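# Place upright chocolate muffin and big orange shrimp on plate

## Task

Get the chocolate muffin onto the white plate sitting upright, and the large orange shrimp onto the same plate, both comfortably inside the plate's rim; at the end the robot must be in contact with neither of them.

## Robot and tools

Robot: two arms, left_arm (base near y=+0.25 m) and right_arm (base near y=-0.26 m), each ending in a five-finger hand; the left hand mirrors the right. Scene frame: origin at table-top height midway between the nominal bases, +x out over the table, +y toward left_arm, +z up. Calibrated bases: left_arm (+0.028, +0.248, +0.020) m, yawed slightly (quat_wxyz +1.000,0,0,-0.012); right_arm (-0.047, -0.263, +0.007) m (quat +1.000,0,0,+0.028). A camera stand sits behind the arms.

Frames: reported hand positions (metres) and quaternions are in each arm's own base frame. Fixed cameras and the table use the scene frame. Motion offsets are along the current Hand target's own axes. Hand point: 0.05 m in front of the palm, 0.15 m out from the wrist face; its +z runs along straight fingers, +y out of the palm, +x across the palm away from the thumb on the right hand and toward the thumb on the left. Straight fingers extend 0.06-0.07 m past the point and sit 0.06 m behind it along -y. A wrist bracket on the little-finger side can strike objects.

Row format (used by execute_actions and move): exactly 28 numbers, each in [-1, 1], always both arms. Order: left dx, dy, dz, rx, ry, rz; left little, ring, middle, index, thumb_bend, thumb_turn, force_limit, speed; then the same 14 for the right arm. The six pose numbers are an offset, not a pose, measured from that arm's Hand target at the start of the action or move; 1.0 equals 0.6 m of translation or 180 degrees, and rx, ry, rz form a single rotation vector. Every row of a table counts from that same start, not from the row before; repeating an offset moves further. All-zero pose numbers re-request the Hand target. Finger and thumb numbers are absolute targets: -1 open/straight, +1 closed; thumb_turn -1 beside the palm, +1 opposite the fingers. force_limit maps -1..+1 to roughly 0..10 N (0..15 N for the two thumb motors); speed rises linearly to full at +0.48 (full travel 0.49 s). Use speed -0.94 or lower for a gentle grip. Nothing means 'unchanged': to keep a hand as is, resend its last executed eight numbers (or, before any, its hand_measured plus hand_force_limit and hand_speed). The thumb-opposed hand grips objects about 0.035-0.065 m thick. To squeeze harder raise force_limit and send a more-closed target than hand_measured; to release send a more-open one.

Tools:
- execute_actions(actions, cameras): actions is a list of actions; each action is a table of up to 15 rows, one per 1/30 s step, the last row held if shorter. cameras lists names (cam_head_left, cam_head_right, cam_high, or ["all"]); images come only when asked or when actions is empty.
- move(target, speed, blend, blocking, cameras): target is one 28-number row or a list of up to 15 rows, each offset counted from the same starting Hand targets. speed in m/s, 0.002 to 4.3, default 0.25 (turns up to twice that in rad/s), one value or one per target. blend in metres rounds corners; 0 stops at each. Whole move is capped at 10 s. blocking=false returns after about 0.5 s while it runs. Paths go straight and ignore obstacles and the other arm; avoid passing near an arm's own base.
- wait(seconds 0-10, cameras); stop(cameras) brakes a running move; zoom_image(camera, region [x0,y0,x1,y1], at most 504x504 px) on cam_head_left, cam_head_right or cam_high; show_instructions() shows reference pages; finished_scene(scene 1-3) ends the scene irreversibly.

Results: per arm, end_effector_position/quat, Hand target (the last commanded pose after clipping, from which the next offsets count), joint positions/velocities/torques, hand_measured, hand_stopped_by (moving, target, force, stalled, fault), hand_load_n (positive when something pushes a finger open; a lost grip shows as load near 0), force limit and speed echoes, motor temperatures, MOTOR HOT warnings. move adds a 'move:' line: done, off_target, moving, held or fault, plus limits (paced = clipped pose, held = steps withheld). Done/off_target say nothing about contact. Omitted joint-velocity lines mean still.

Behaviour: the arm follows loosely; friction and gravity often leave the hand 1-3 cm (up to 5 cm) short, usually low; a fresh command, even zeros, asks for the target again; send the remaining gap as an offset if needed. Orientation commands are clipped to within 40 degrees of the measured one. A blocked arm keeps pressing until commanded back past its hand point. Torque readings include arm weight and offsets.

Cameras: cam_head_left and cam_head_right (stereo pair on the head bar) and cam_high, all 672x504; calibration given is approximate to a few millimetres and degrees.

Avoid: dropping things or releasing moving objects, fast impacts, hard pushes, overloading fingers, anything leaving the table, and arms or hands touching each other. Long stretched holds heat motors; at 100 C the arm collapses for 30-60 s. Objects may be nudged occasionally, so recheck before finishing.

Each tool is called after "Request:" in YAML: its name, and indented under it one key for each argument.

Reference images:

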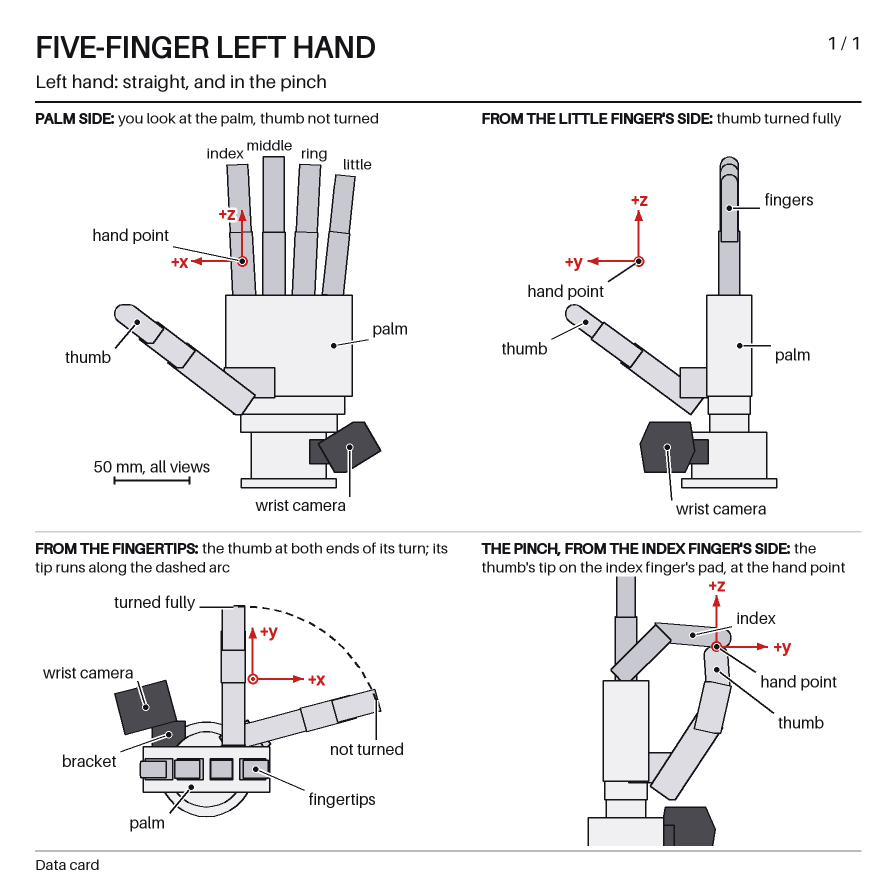

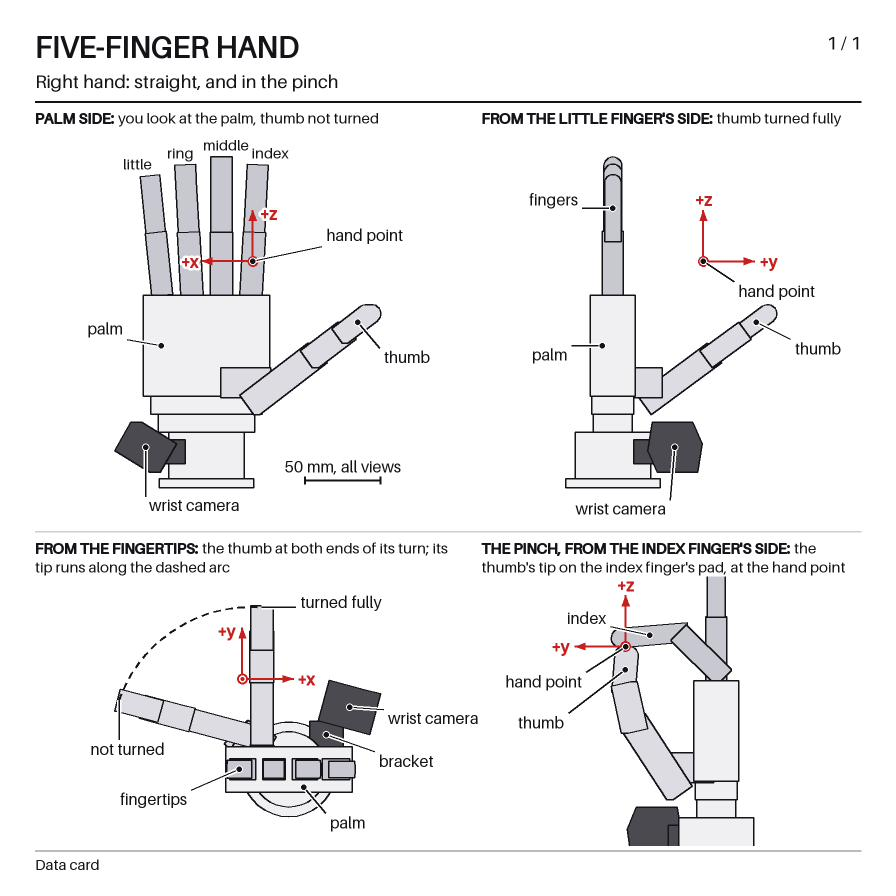

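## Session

Request:
execute_actions:
  actions: []

Request:
zoom_image:
  camera: "cam_head_left"
  region: [180, 160, 470, 360]

Request:
zoom_image:
  camera: "cam_high"
  region: [230, 190, 490, 410]

Scene clock: 0.00 s.
left_arm: end_effector_position=(+0.1802, +0.2990, +0.0997) hand_measured=(-1.000, -1.000, -1.000, -1.000, -1.000, -1.000) hand_load_n=(+0.0, +0.0, +0.0, +0.0, +0.0, +0.0) hand_stopped_by=(target, target, target, target, target, target) hand_force_limit=0.00 hand_speed=-0.80 end_effector_quat_wxyz=(+0.259, +0.724, -0.609, -0.194) | right_arm: end_effector_position=(+0.5326, -0.1684, +0.1214) hand_measured=(-1.000, -1.000, -1.000, -1.000, -1.000, -1.000) hand_load_n=(+0.0, +0.0, +0.0, +0.0, +0.0, +0.0) hand_stopped_by=(target, target, target, target, target, target) hand_force_limit=0.00 hand_speed=-0.80 end_effector_quat_wxyz=(-0.057, +0.728, -0.675, +0.109)
Joint positions: left_arm=[0.824 1.89 1.367 -1.617 -0.35 0.548] | right_arm=[-0.32 1.833 1.619 -1.112 -0.013 -0.393]
Joint velocities: within noise
Joint torques (N m): no reading
Motor temperatures (°C): left_arm=[35 33 37 33 34 30] | right_arm=[32 38 36 31 30 31]
Heat: left arm: hottest elbow 37 °C; right arm: hottest shoulder 38 °C.
Hand target: left_arm +0.1841, +0.3069, +0.1090; +0.245, +0.728, -0.610, -0.194 | right_arm +0.5439, -0.1741, +0.1388; -0.068, +0.725, -0.673, +0.130

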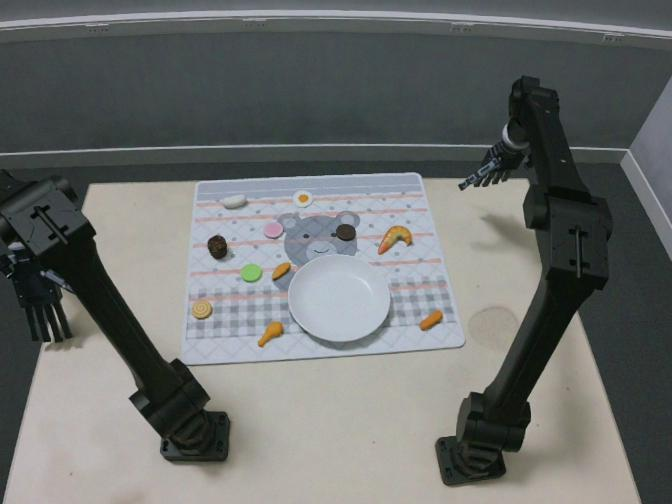

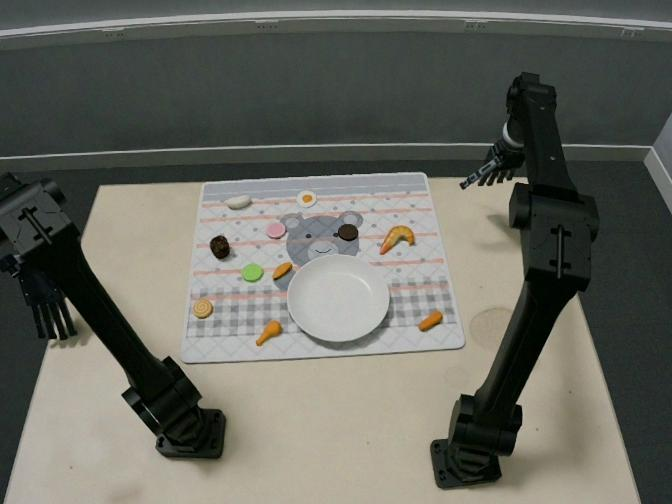

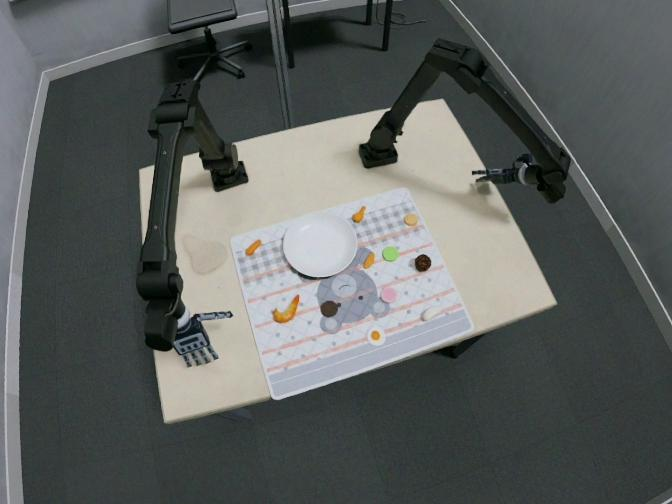

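Scaled by 1.738 from the camera's 672x504 image, which has a finer 960x720 frame.

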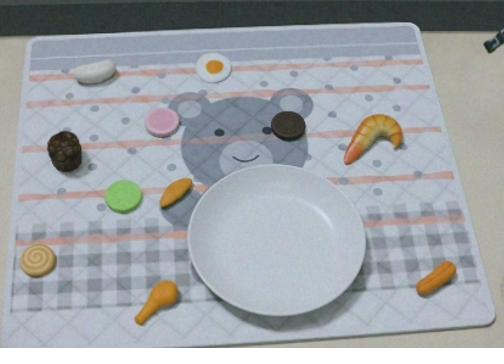

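Scaled by 1.938 from the camera's 672x504 image, which has a finer 960x720 frame.

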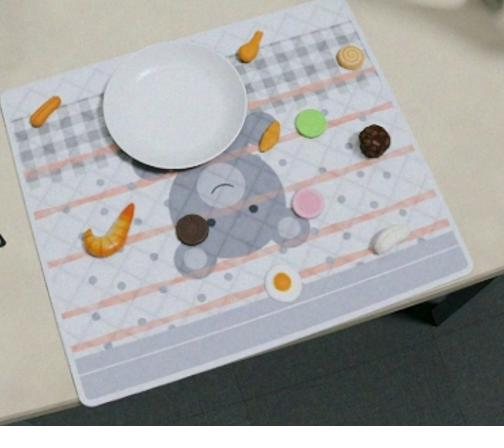

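Request:
zoom_image:
  camera: "cam_head_left"
  region: [190, 220, 250, 280]

Request:
zoom_image:
  camera: "cam_head_left"
  region: [365, 210, 425, 270]

Request:
zoom_image:
  camera: "cam_high"
  region: [395, 235, 455, 295]

Scaled by 8.400 from the camera's 672x504 image, which has a finer 960x720 frame.

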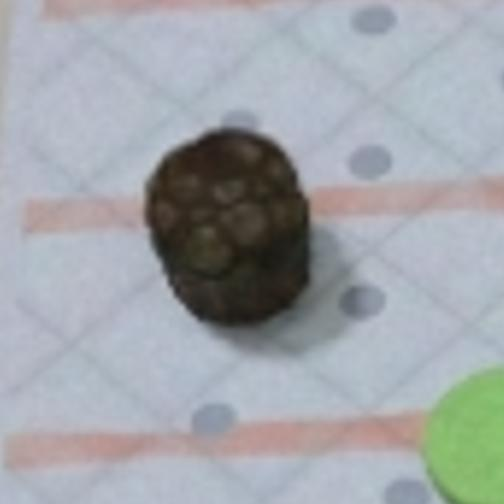

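Scaled by 8.400 from the camera's 672x504 image, which has a finer 960x720 frame.

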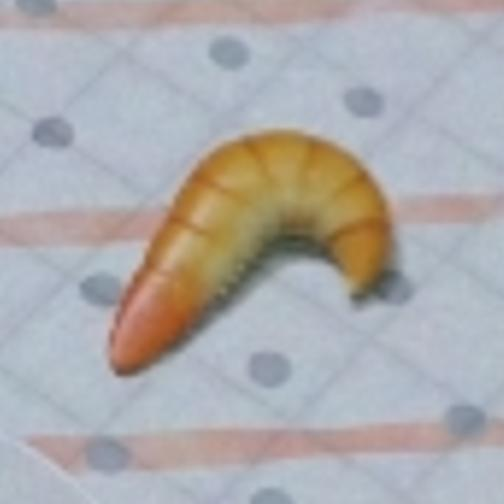

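Scaled by 8.400 from the camera's 672x504 image, which has a finer 960x720 frame.

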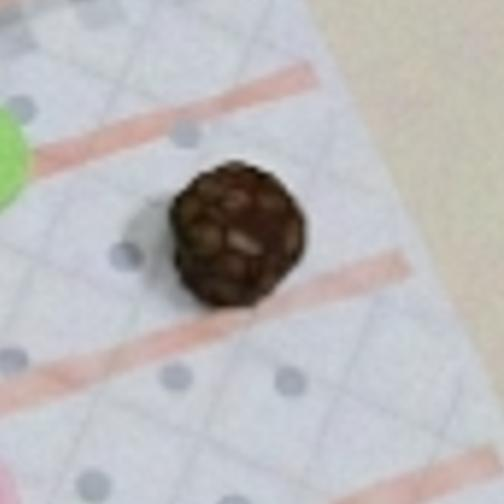

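Request:
move:
  target:
    - [0.0607,0.0372,-0.2612,0.1517,0.0014,0.0193,-1,-1,-0.5,-0.5,-1,1,-0.4,0,-0.1089,0.0026,-0.0001,0.0538,-0.0498,-0.0573,-1,-1,0.05,0.05,-1,1,-0.4,0]
    - [0.3813,-0.1303,-0.3802,0.354,0.0032,0.0451,-1,-1,-0.5,-0.5,-1,1,-0.4,0,-0.2613,0.0063,-0.0003,0.129,-0.1195,-0.1376,-1,-1,0.05,0.05,-1,1,-0.4,0]
    - [0.5978,-0.2458,-0.233,0.5057,0.0046,0.0644,-1,-1,-0.5,-0.5,-1,1,-0.4,0,-0.4355,0.0105,-0.0005,0.215,-0.1992,-0.2293,-1,-1,0.05,0.05,-1,1,-0.4,0]
  blend: [0.05,0.05,0]
  speed: 0.3
  cameras: ["all"]

Request:
zoom_image:
  camera: "cam_head_left"
  region: [160, 150, 280, 270]

Request:
zoom_image:
  camera: "cam_high"
  region: [360, 180, 480, 300]

Request:
zoom_image:
  camera: "cam_head_left"
  region: [350, 160, 450, 260]

Request:
zoom_image:
  camera: "cam_high"
  region: [230, 240, 350, 360]

Scene clock: 69.87 s.
left_arm: end_effector_position=(+0.4408, -0.0047, +0.1255) hand_measured=(-1.000, -1.000, -0.500, -0.500, -1.000, +1.000) hand_load_n=(+0.0, +0.0, +0.0, +0.0, +0.0, +0.0) hand_stopped_by=(target, target, target, target, target, target) hand_force_limit=-0.40 hand_speed=0.00 end_effector_quat_wxyz=(-0.313, +0.634, -0.637, +0.309) | right_arm: end_effector_position=(+0.5157, +0.0835, +0.1020) hand_measured=(-1.000, -1.000, +0.050, +0.050, -1.000, +1.000) hand_load_n=(+0.0, +0.0, +0.0, +0.0, +0.0, +0.0) hand_stopped_by=(target, target, target, target, target, target) hand_force_limit=-0.40 hand_speed=0.00 end_effector_quat_wxyz=(-0.436, +0.850, -0.275, +0.111)
Joint positions: left_arm=[0.078 1.131 0.687 -0.218 0.058 0.055] | right_arm=[-0.077 1.612 1.124 -0.523 -0.791 -0.784]
Joint torques (N m): left_arm=[-0.5 -10.52 9.21 2.07 -0.16 -0.21] | right_arm=[-0.38 -9.82 7.45 1.33 -0.6 -0.2]
Motor temperatures (°C): left_arm=[35 35 39 32 34 30] | right_arm=[32 39 43 31 30 31]
Heat: left arm: hottest elbow 39 °C; right arm: hottest elbow 43 °C.
Hand target: left_arm +0.4473, -0.0089, +0.1399; -0.326, +0.628, -0.627, +0.326 | right_arm +0.5218, +0.0850, +0.1122; -0.443, +0.850, -0.253, +0.132
Off the commanded pose: left_arm 0.016 m, 3 deg | right_arm 0.012 m, 4 deg.
move: off_target (left_arm, right_arm)

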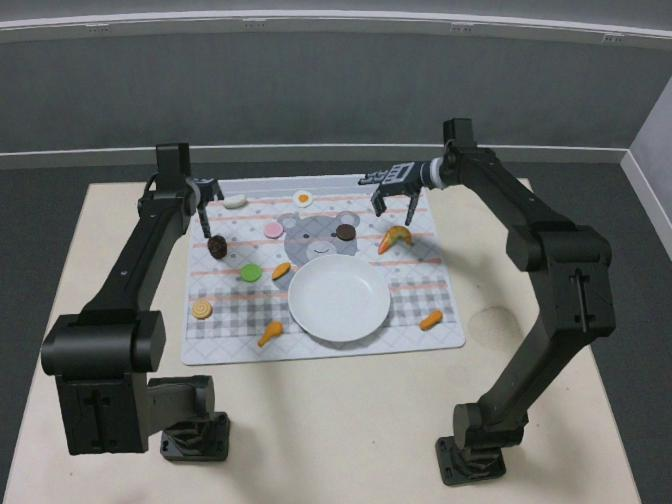

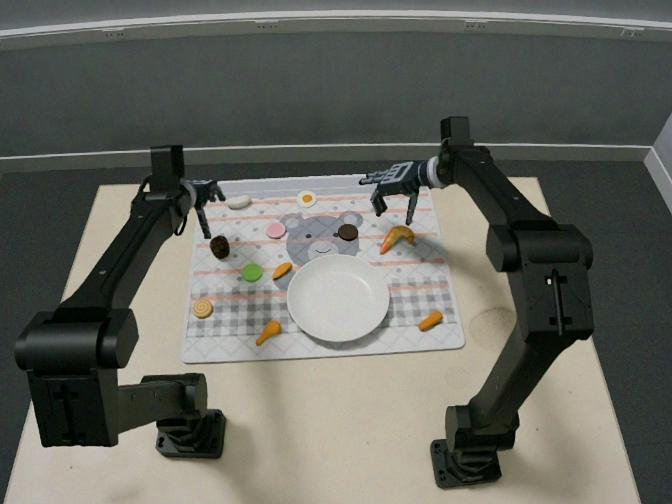

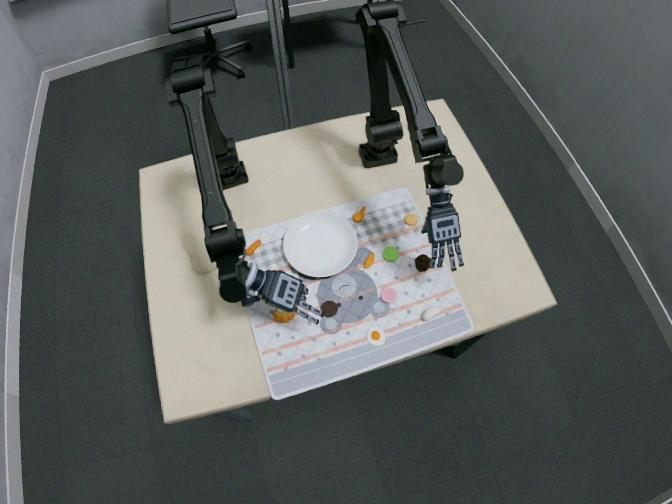

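Scaled by 4.200 from the camera's 672x504 image, which has a finer 960x720 frame.

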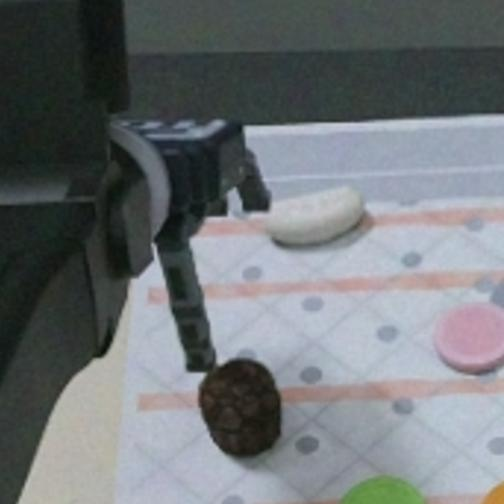

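Scaled by 4.200 from the camera's 672x504 image, which has a finer 960x720 frame.

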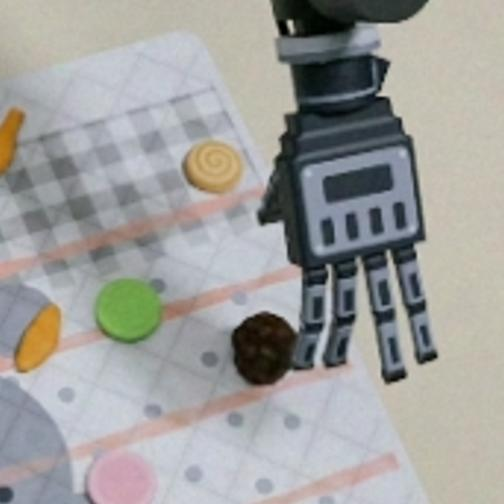

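Scaled by 5.040 from the camera's 672x504 image, which has a finer 960x720 frame.

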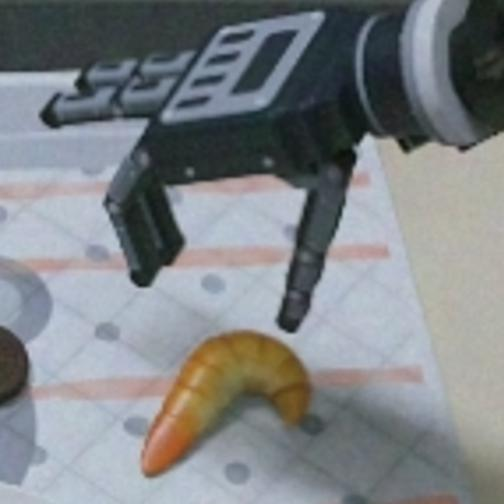

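Scaled by 4.200 from the camera's 672x504 image, which has a finer 960x720 frame.

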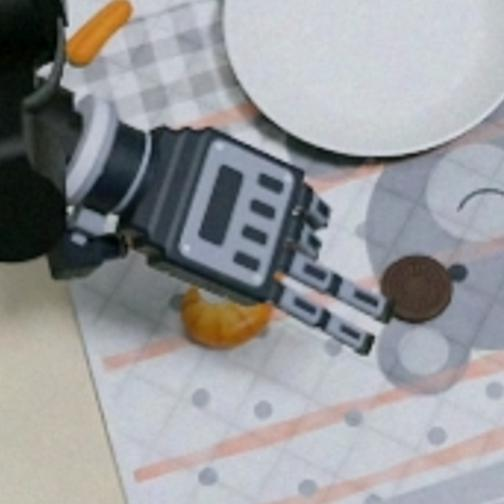

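Request:
move:
  target: [0,0.0983,0.0689,0,0,0,-1,-1,-0.5,-0.5,-1,1,-0.4,0,0.0252,0.0782,0.0772,0,0,0,-1,-1,0.05,0.05,-1,1,-0.4,0]
  speed: 0.15
  cameras: ["cam_head_left","cam_high"]

Request:
zoom_image:
  camera: "cam_head_left"
  region: [180, 180, 280, 280]

Request:
zoom_image:
  camera: "cam_high"
  region: [380, 200, 480, 300]

Request:
zoom_image:
  camera: "cam_head_left"
  region: [350, 180, 450, 280]

Scene clock: 87.80 s.
left_arm: end_effector_position=(+0.4393, -0.0045, +0.0622) hand_measured=(-1.000, -1.000, -0.500, -0.500, -1.000, +1.000) hand_load_n=(+0.0, +0.0, +0.0, +0.0, +0.0, +0.0) hand_stopped_by=(target, target, target, target, target, target) hand_force_limit=-0.40 hand_speed=0.00 end_effector_quat_wxyz=(-0.321, +0.630, -0.633, +0.314) | right_arm: end_effector_position=(+0.5326, +0.0821, +0.0414) hand_measured=(-1.000, -1.000, +0.050, +0.050, -1.000, +1.000) hand_load_n=(+0.0, +0.0, +0.0, +0.0, +0.0, +0.0) hand_stopped_by=(target, target, target, target, target, target) hand_force_limit=-0.40 hand_speed=0.00 end_effector_quat_wxyz=(-0.437, +0.850, -0.272, +0.116)
Joint positions: left_arm=[0.078 1.242 0.563 0.038 0.056 0.055] | right_arm=[-0.077 1.733 1.095 -0.361 -0.791 -0.784]
Joint torques (N m): left_arm=[-0.44 -9.05 8.53 2.11 -0.14 -0.21] | right_arm=[-0.15 -9.47 7.38 1.25 -0.51 -0.15]
Heat: left arm: hottest elbow 40 °C; right arm: hottest elbow 42 °C.
Hand target: left_arm +0.4473, -0.0089, +0.0679; -0.326, +0.628, -0.627, +0.326 | right_arm +0.5405, +0.0860, +0.0472; -0.443, +0.850, -0.253, +0.132
Off the commanded pose: left_arm 0.011 m, 2 deg | right_arm 0.010 m, 3 deg.
move: off_target (left_arm, right_arm)
Images, in order (width x height): cam_head_left 672x504, cam_high 672x504.

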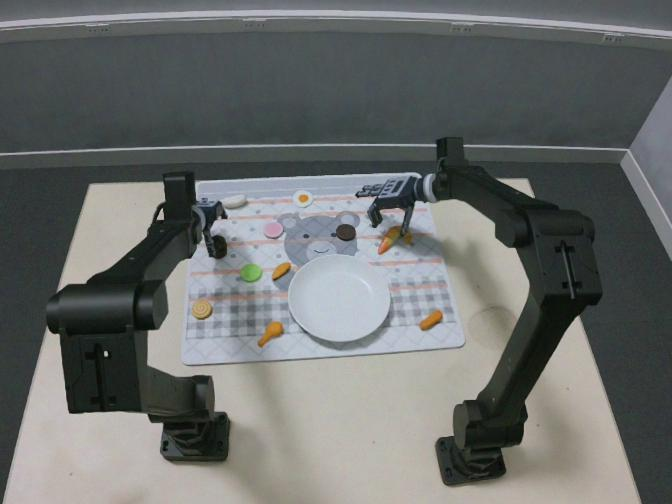

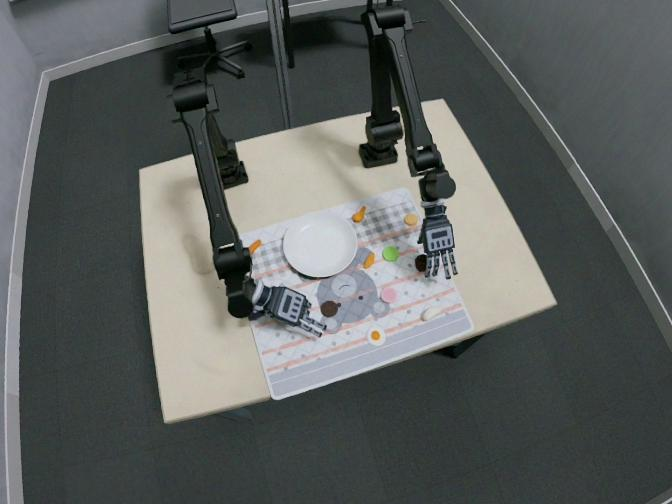

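Scaled by 5.040 from the camera's 672x504 image, which has a finer 960x720 frame.

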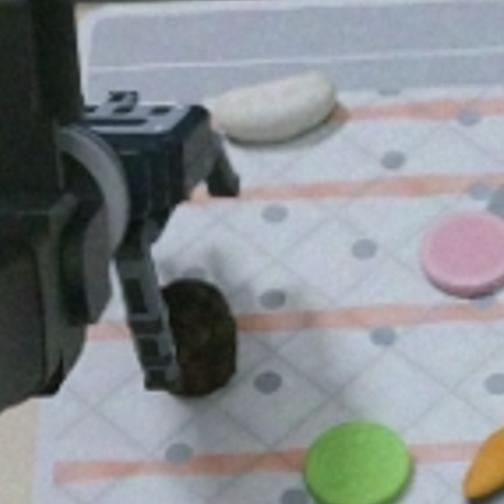

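Scaled by 5.040 from the camera's 672x504 image, which has a finer 960x720 frame.

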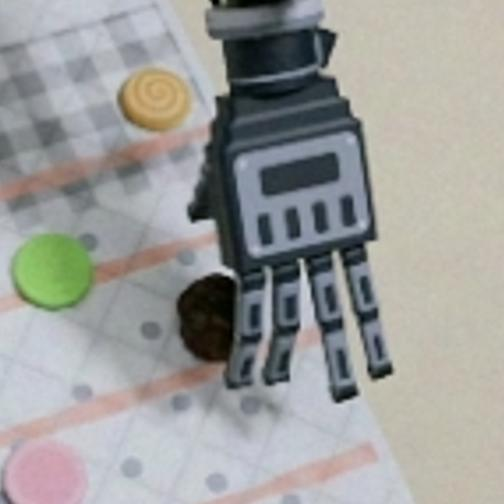

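Scaled by 5.040 from the camera's 672x504 image, which has a finer 960x720 frame.

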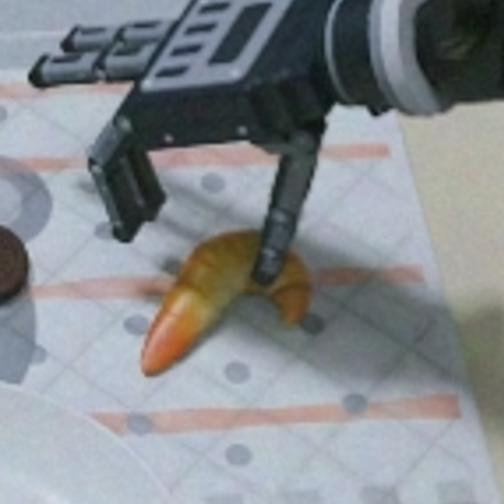

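Request:
move:
  target: [-0.005,0.0532,0.0433,0,0,0,-1,-1,-0.5,-0.5,-1,1,-0.4,0,-0.0078,0.053,0.0407,0,0,0,-1,-1,0.05,0.05,-1,1,-0.4,0]
  speed: 0.08
  cameras: ["cam_head_left","cam_high"]

Request:
zoom_image:
  camera: "cam_head_left"
  region: [180, 180, 280, 280]

Request:
zoom_image:
  camera: "cam_head_left"
  region: [350, 180, 450, 280]

Request:
zoom_image:
  camera: "cam_high"
  region: [380, 200, 480, 300]

Scene clock: 109.10 s.
left_arm: end_effector_position=(+0.4439, -0.0042, +0.0227) hand_measured=(-1.000, -1.000, -0.500, -0.500, -1.000, +1.000) hand_load_n=(+0.0, +0.0, -0.5, +0.0, +0.0, +0.0) hand_stopped_by=(target, target, target, target, target, target) hand_force_limit=-0.40 hand_speed=0.00 end_effector_quat_wxyz=(-0.322, +0.630, -0.633, +0.315) | right_arm: end_effector_position=(+0.5334, +0.0817, +0.0111) hand_measured=(-1.000, -1.000, +0.050, +0.050, -1.000, +1.000) hand_load_n=(+0.0, +0.0, +0.0, +0.0, +0.0, +2.0) hand_stopped_by=(target, target, target, target, target, target) hand_force_limit=-0.40 hand_speed=0.00 end_effector_quat_wxyz=(-0.440, +0.848, -0.268, +0.124)
Joint positions: left_arm=[0.078 1.361 0.523 0.201 0.056 0.055] | right_arm=[-0.079 1.78 1.056 -0.255 -0.794 -0.784]
Joint torques (N m): left_arm=[0.21 -9.82 7.41 2.14 0.09 -0.16] | right_arm=[-0.09 -9 6.23 1.61 -0.3 -0.06]
Heat: left arm: hottest elbow 40 °C; right arm: hottest elbow 40 °C.
Hand target: left_arm +0.4502, -0.0059, +0.0269; -0.326, +0.628, -0.627, +0.326 | right_arm +0.5375, +0.0900, +0.0071; -0.443, +0.850, -0.253, +0.132
Off the commanded pose: left_arm 0.008 m, 2 deg | right_arm 0.010 m, 2 deg.
move: done
Images, in order (width x height): cam_head_left 672x504, cam_high 672x504.

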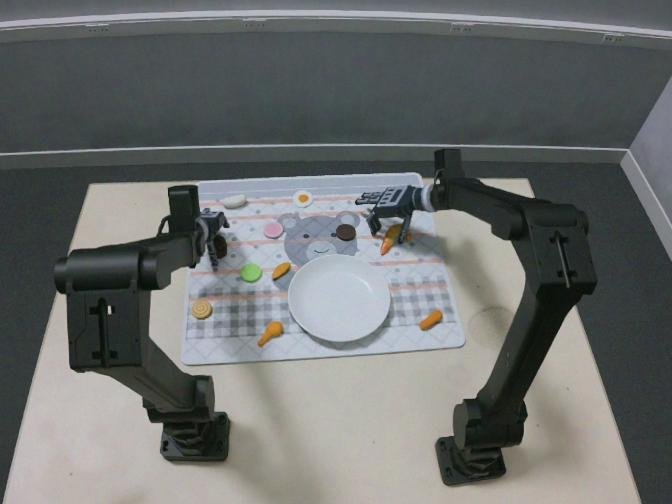

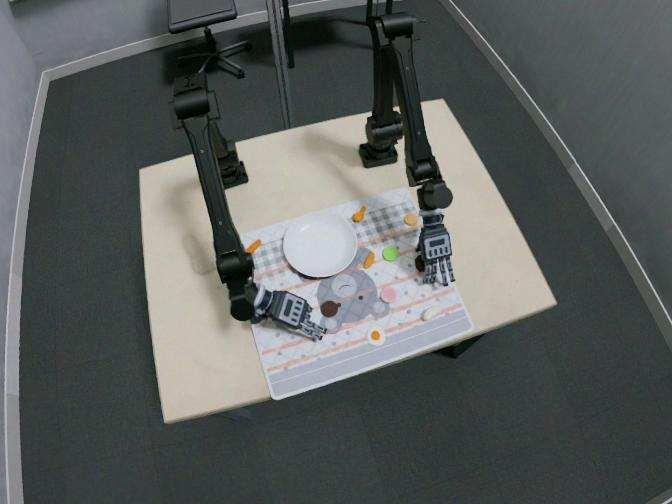

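Scaled by 5.040 from the camera's 672x504 image, which has a finer 960x720 frame.

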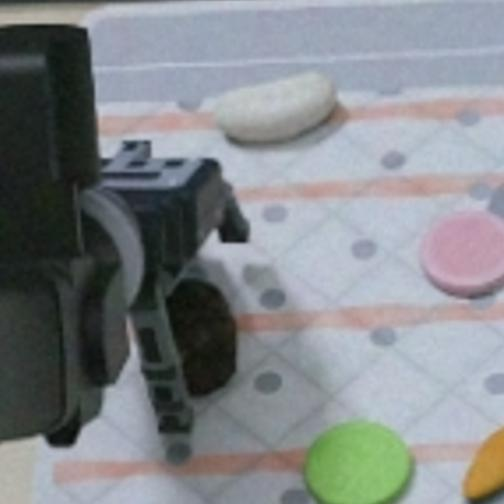

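Scaled by 5.040 from the camera's 672x504 image, which has a finer 960x720 frame.

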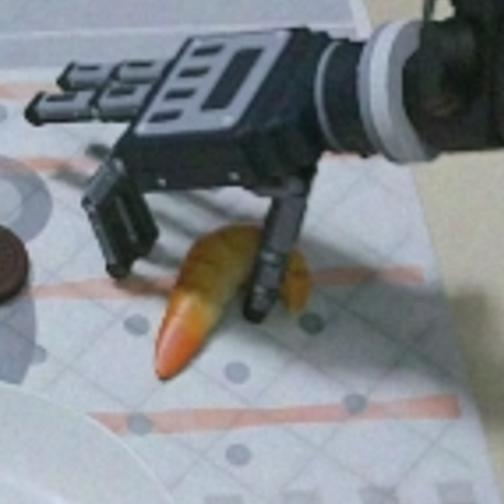

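Scaled by 5.040 from the camera's 672x504 image, which has a finer 960x720 frame.

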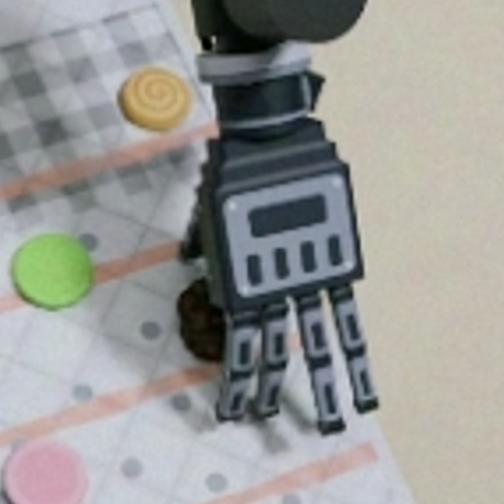

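Request:
move:
  target:
    - [0,0,0,0,0,0,-1,-1,0.3,0.3,0.1,1,-0.4,-0.85,-0.0183,-0.0302,-0.0297,0,0,0,-1,-1,0.05,0.05,-1,1,-0.4,0]
    - [0,0,0,0,0,0,-1,-1,0.3,0.3,0.1,1,-0.4,-0.85,-0.0183,0.0095,-0.0018,0,0,0,-1,-1,0.05,0.05,-1,1,-0.4,0]
  speed: 0.06
  cameras: ["cam_head_left","cam_high"]

Request:
zoom_image:
  camera: "cam_head_left"
  region: [180, 180, 280, 280]

Request:
zoom_image:
  camera: "cam_head_left"
  region: [350, 180, 450, 280]

Scene clock: 134.90 s.
left_arm: end_effector_position=(+0.4439, -0.0042, +0.0227) hand_measured=(-1.000, -1.000, +0.010, +0.012, -0.742, +1.000) hand_load_n=(+0.0, +0.0, +4.5, +3.0, +7.5, +0.5) hand_stopped_by=(target, target, force, force, force, target) hand_force_limit=-0.40 hand_speed=-0.85 end_effector_quat_wxyz=(-0.322, +0.630, -0.633, +0.315) | right_arm: end_effector_position=(+0.5239, +0.0844, +0.0109) hand_measured=(-1.000, -1.000, +0.050, +0.050, -1.000, +1.000) hand_load_n=(+0.0, +0.0, +0.0, +0.0, +0.5, +1.5) hand_stopped_by=(target, target, target, target, target, target) hand_force_limit=-0.40 hand_speed=0.00 end_effector_quat_wxyz=(-0.440, +0.849, -0.264, +0.128)
Joint positions: left_arm=[0.078 1.361 0.523 0.201 0.056 0.055] | right_arm=[-0.074 1.757 1.02 -0.23 -0.791 -0.784]
Joint torques (N m): left_arm=[0.09 -9.76 7.32 2.14 0.09 -0.17] | right_arm=[0.21 -7.77 6.02 1.68 -0.28 -0.04]
Heat: left arm: hottest elbow 40 °C; right arm: hottest elbow 40 °C.
Hand target: left_arm +0.4502, -0.0059, +0.0269; -0.326, +0.628, -0.627, +0.326 | right_arm +0.5261, +0.0925, +0.0031; -0.443, +0.850, -0.253, +0.132
Off the commanded pose: left_arm 0.008 m, 2 deg | right_arm 0.012 m, 1 deg.
move: off_target (right_arm)
Images, in order (width x height): cam_head_left 672x504, cam_high 672x504.

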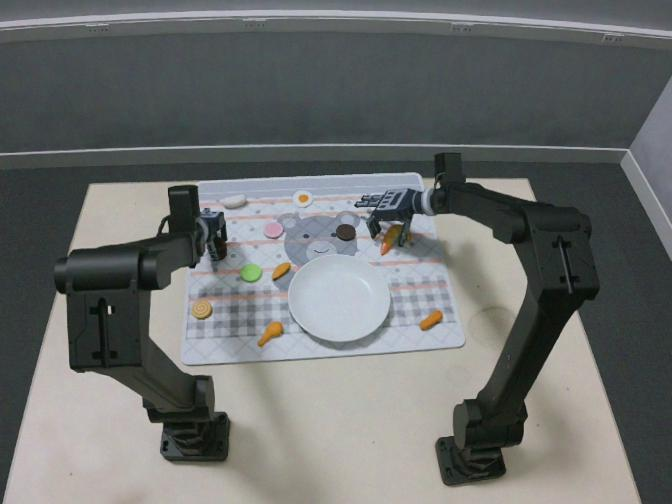

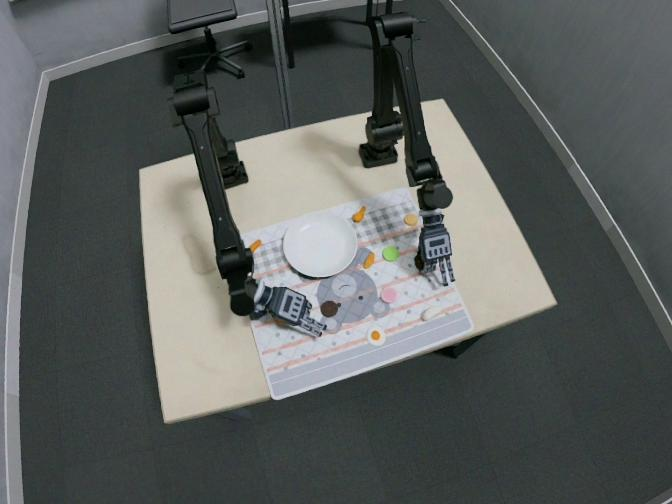

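Scaled by 5.040 from the camera's 672x504 image, which has a finer 960x720 frame.

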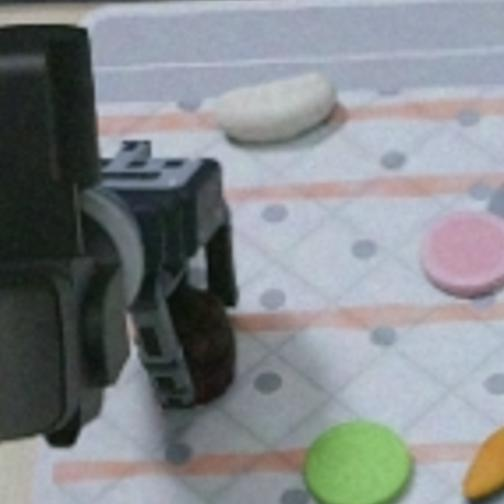

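Scaled by 5.040 from the camera's 672x504 image, which has a finer 960x720 frame.

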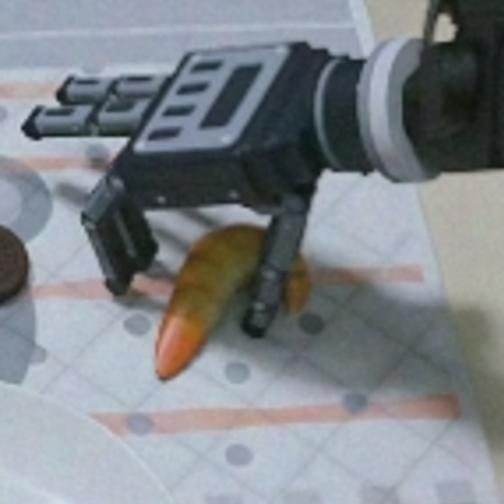

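Request:
zoom_image:
  camera: "cam_head_left"
  region: [365, 200, 425, 260]

Request:
zoom_image:
  camera: "cam_high"
  region: [250, 270, 330, 350]

Scaled by 8.400 from the camera's 672x504 image, which has a finer 960x720 frame.

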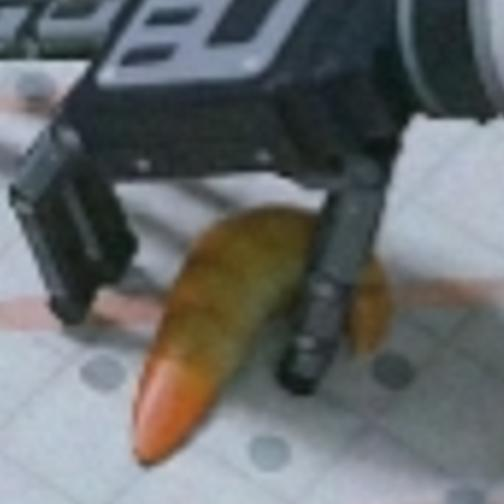

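Scaled by 6.300 from the camera's 672x504 image, which has a finer 960x720 frame.

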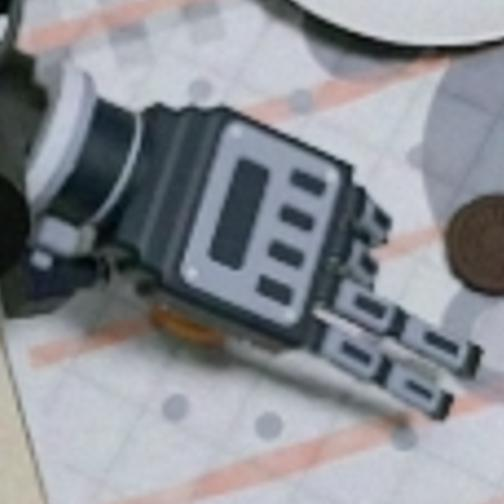

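Request:
move:
  target:
    - [0,0,0,0,0,0,-1,-1,0.3,0.3,0.1,1,-0.4,-0.85,0,0,0,0,0,0,-1,-1,0.05,0.05,0.2,1,-0.1,-0.85]
    - [0,0,0,0,0,0,-1,-1,0.3,0.3,0.1,1,-0.4,-0.85,0,0,0,0,0,0,-1,-1,0.4,0.4,0.25,1,0.1,-0.9]
  speed: 0.06
  cameras: ["cam_head_left"]

Request:
zoom_image:
  camera: "cam_head_left"
  region: [365, 200, 425, 260]

Scene clock: 148.60 s.
left_arm: end_effector_position=(+0.4439, -0.0042, +0.0227) hand_measured=(-1.000, -1.000, +0.010, +0.012, -0.742, +1.000) hand_load_n=(+0.0, +0.0, +4.5, +3.0, +7.0, +0.5) hand_stopped_by=(target, target, force, force, force, target) hand_force_limit=-0.40 hand_speed=-0.85 end_effector_quat_wxyz=(-0.322, +0.630, -0.633, +0.315) | right_arm: end_effector_position=(+0.5249, +0.0837, +0.0098) hand_measured=(-1.000, -1.000, +0.056, +0.104, -0.422, +1.000) hand_load_n=(+0.0, +0.0, +3.5, +5.5, +10.5, +0.0) hand_stopped_by=(target, target, force, force, force, target) hand_force_limit=0.10 hand_speed=-0.90 end_effector_quat_wxyz=(-0.439, +0.849, -0.264, +0.131)
Joint positions: left_arm=[0.078 1.361 0.523 0.201 0.056 0.055] | right_arm=[-0.074 1.759 1.018 -0.223 -0.786 -0.783]
Joint torques (N m): left_arm=[0.21 -10.05 7.3 2.02 0.09 -0.16] | right_arm=[0.03 -8.35 5.98 1.36 -0.43 -0.04]
Heat: left arm: hottest elbow 39 °C; right arm: hottest elbow 40 °C.
Hand target: left_arm +0.4502, -0.0059, +0.0269; -0.326, +0.628, -0.627, +0.326 | right_arm +0.5261, +0.0925, +0.0031; -0.443, +0.850, -0.253, +0.132
Off the commanded pose: left_arm 0.008 m, 2 deg | right_arm 0.011 m, 1 deg.
move: off_target (right_arm); target 2's new numbers were sent with right_arm's hand 0.011 m and 1 deg from that target
Images, in order (width x height): cam_head_left 672x504.

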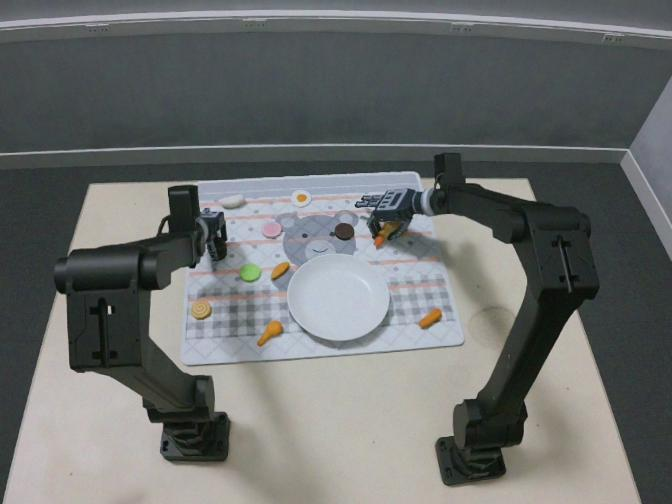

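Scaled by 8.400 from the camera's 672x504 image, which has a finer 960x720 frame.

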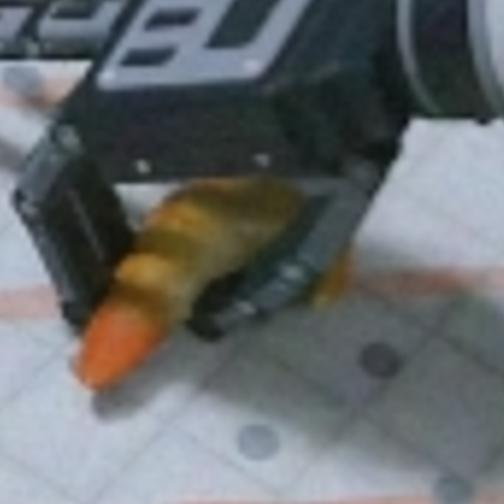

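Request:
move:
  target:
    - [0,-0.1297,-0.0705,0,0,0,-1,-1,0.3,0.3,0.1,1,-0.4,-0.85,0.0278,-0.1333,-0.0712,0,0,0,-1,-1,0.4,0.4,0.25,1,0.1,-0.9]
    - [0.1867,-0.0465,-0.1893,0,0,0,-1,-1,0.3,0.3,0.1,1,-0.4,-0.85,-0.3158,-0.1095,-0.0968,0,0,0,-1,-1,0.4,0.4,0.25,1,0.1,-0.9]
  speed: 0.12
  blend: 0.01
  cameras: ["cam_head_left","cam_head_right","cam_high"]

Request:
zoom_image:
  camera: "cam_head_left"
  region: [270, 220, 400, 350]

Request:
zoom_image:
  camera: "cam_high"
  region: [270, 200, 390, 300]

Scene clock: 171.03 s.
left_arm: end_effector_position=(+0.3722, -0.1163, +0.1048) hand_measured=(-1.000, -1.000, +0.010, +0.012, -0.742, +1.000) hand_load_n=(+0.0, +0.0, +4.5, +3.5, +7.0, +0.5) hand_stopped_by=(target, target, force, force, force, target) hand_force_limit=-0.40 hand_speed=-0.85 end_effector_quat_wxyz=(-0.322, +0.625, -0.637, +0.316) | right_arm: end_effector_position=(+0.3568, +0.1828, +0.0793) hand_measured=(-1.000, -1.000, +0.056, +0.104, -0.422, +1.000) hand_load_n=(+0.0, +0.0, +5.5, +5.5, +9.5, -0.5) hand_stopped_by=(target, target, force, force, force, target) hand_force_limit=0.10 hand_speed=-0.90 end_effector_quat_wxyz=(-0.430, +0.857, -0.256, +0.119)
Joint positions: left_arm=[-0.33 0.972 0.518 -0.207 -0.264 -0.182] | right_arm=[0.2 1.23 0.642 -0.243 -0.618 -0.543]
Joint torques (N m): left_arm=[-0.21 -8.18 9.4 0.98 -0.31 -0.22] | right_arm=[-0.21 -4.84 7.41 1.59 -0.2 0.11]
Heat: left arm: hottest elbow 39 °C; right arm: hottest elbow 40 °C.
Hand target: left_arm +0.3733, -0.1179, +0.1149; -0.326, +0.628, -0.627, +0.326 | right_arm +0.3619, +0.1878, +0.0902; -0.443, +0.850, -0.253, +0.132
Off the commanded pose: left_arm 0.010 m, 2 deg | right_arm 0.013 m, 2 deg.
move: off_target (right_arm)

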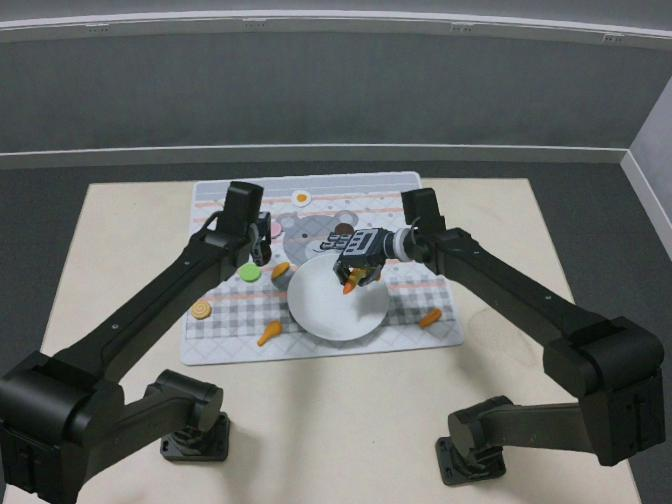

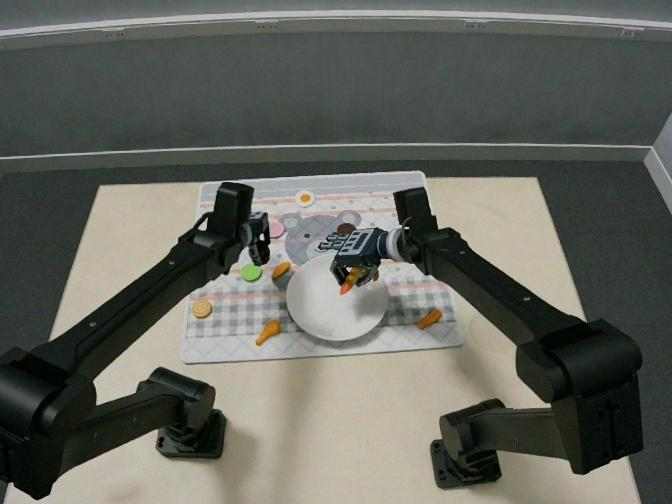

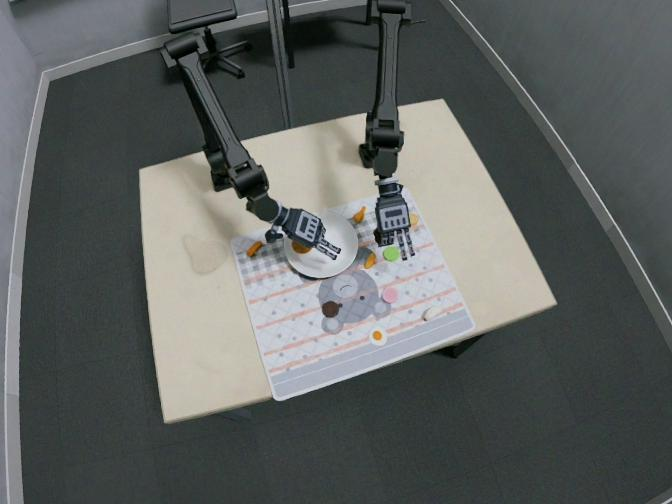

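Scaled by 3.877 from the camera's 672x504 image, which has a finer 960x720 frame.

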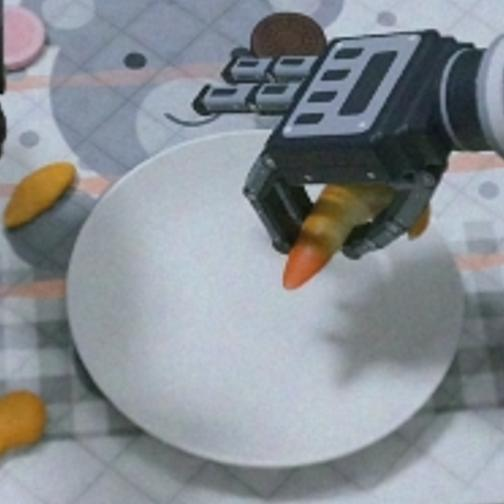

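Scaled by 4.200 from the camera's 672x504 image, which has a finer 960x720 frame.

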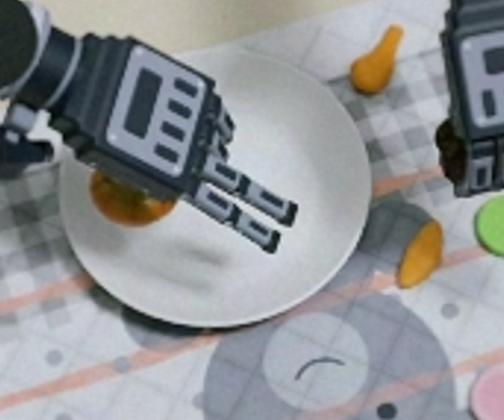

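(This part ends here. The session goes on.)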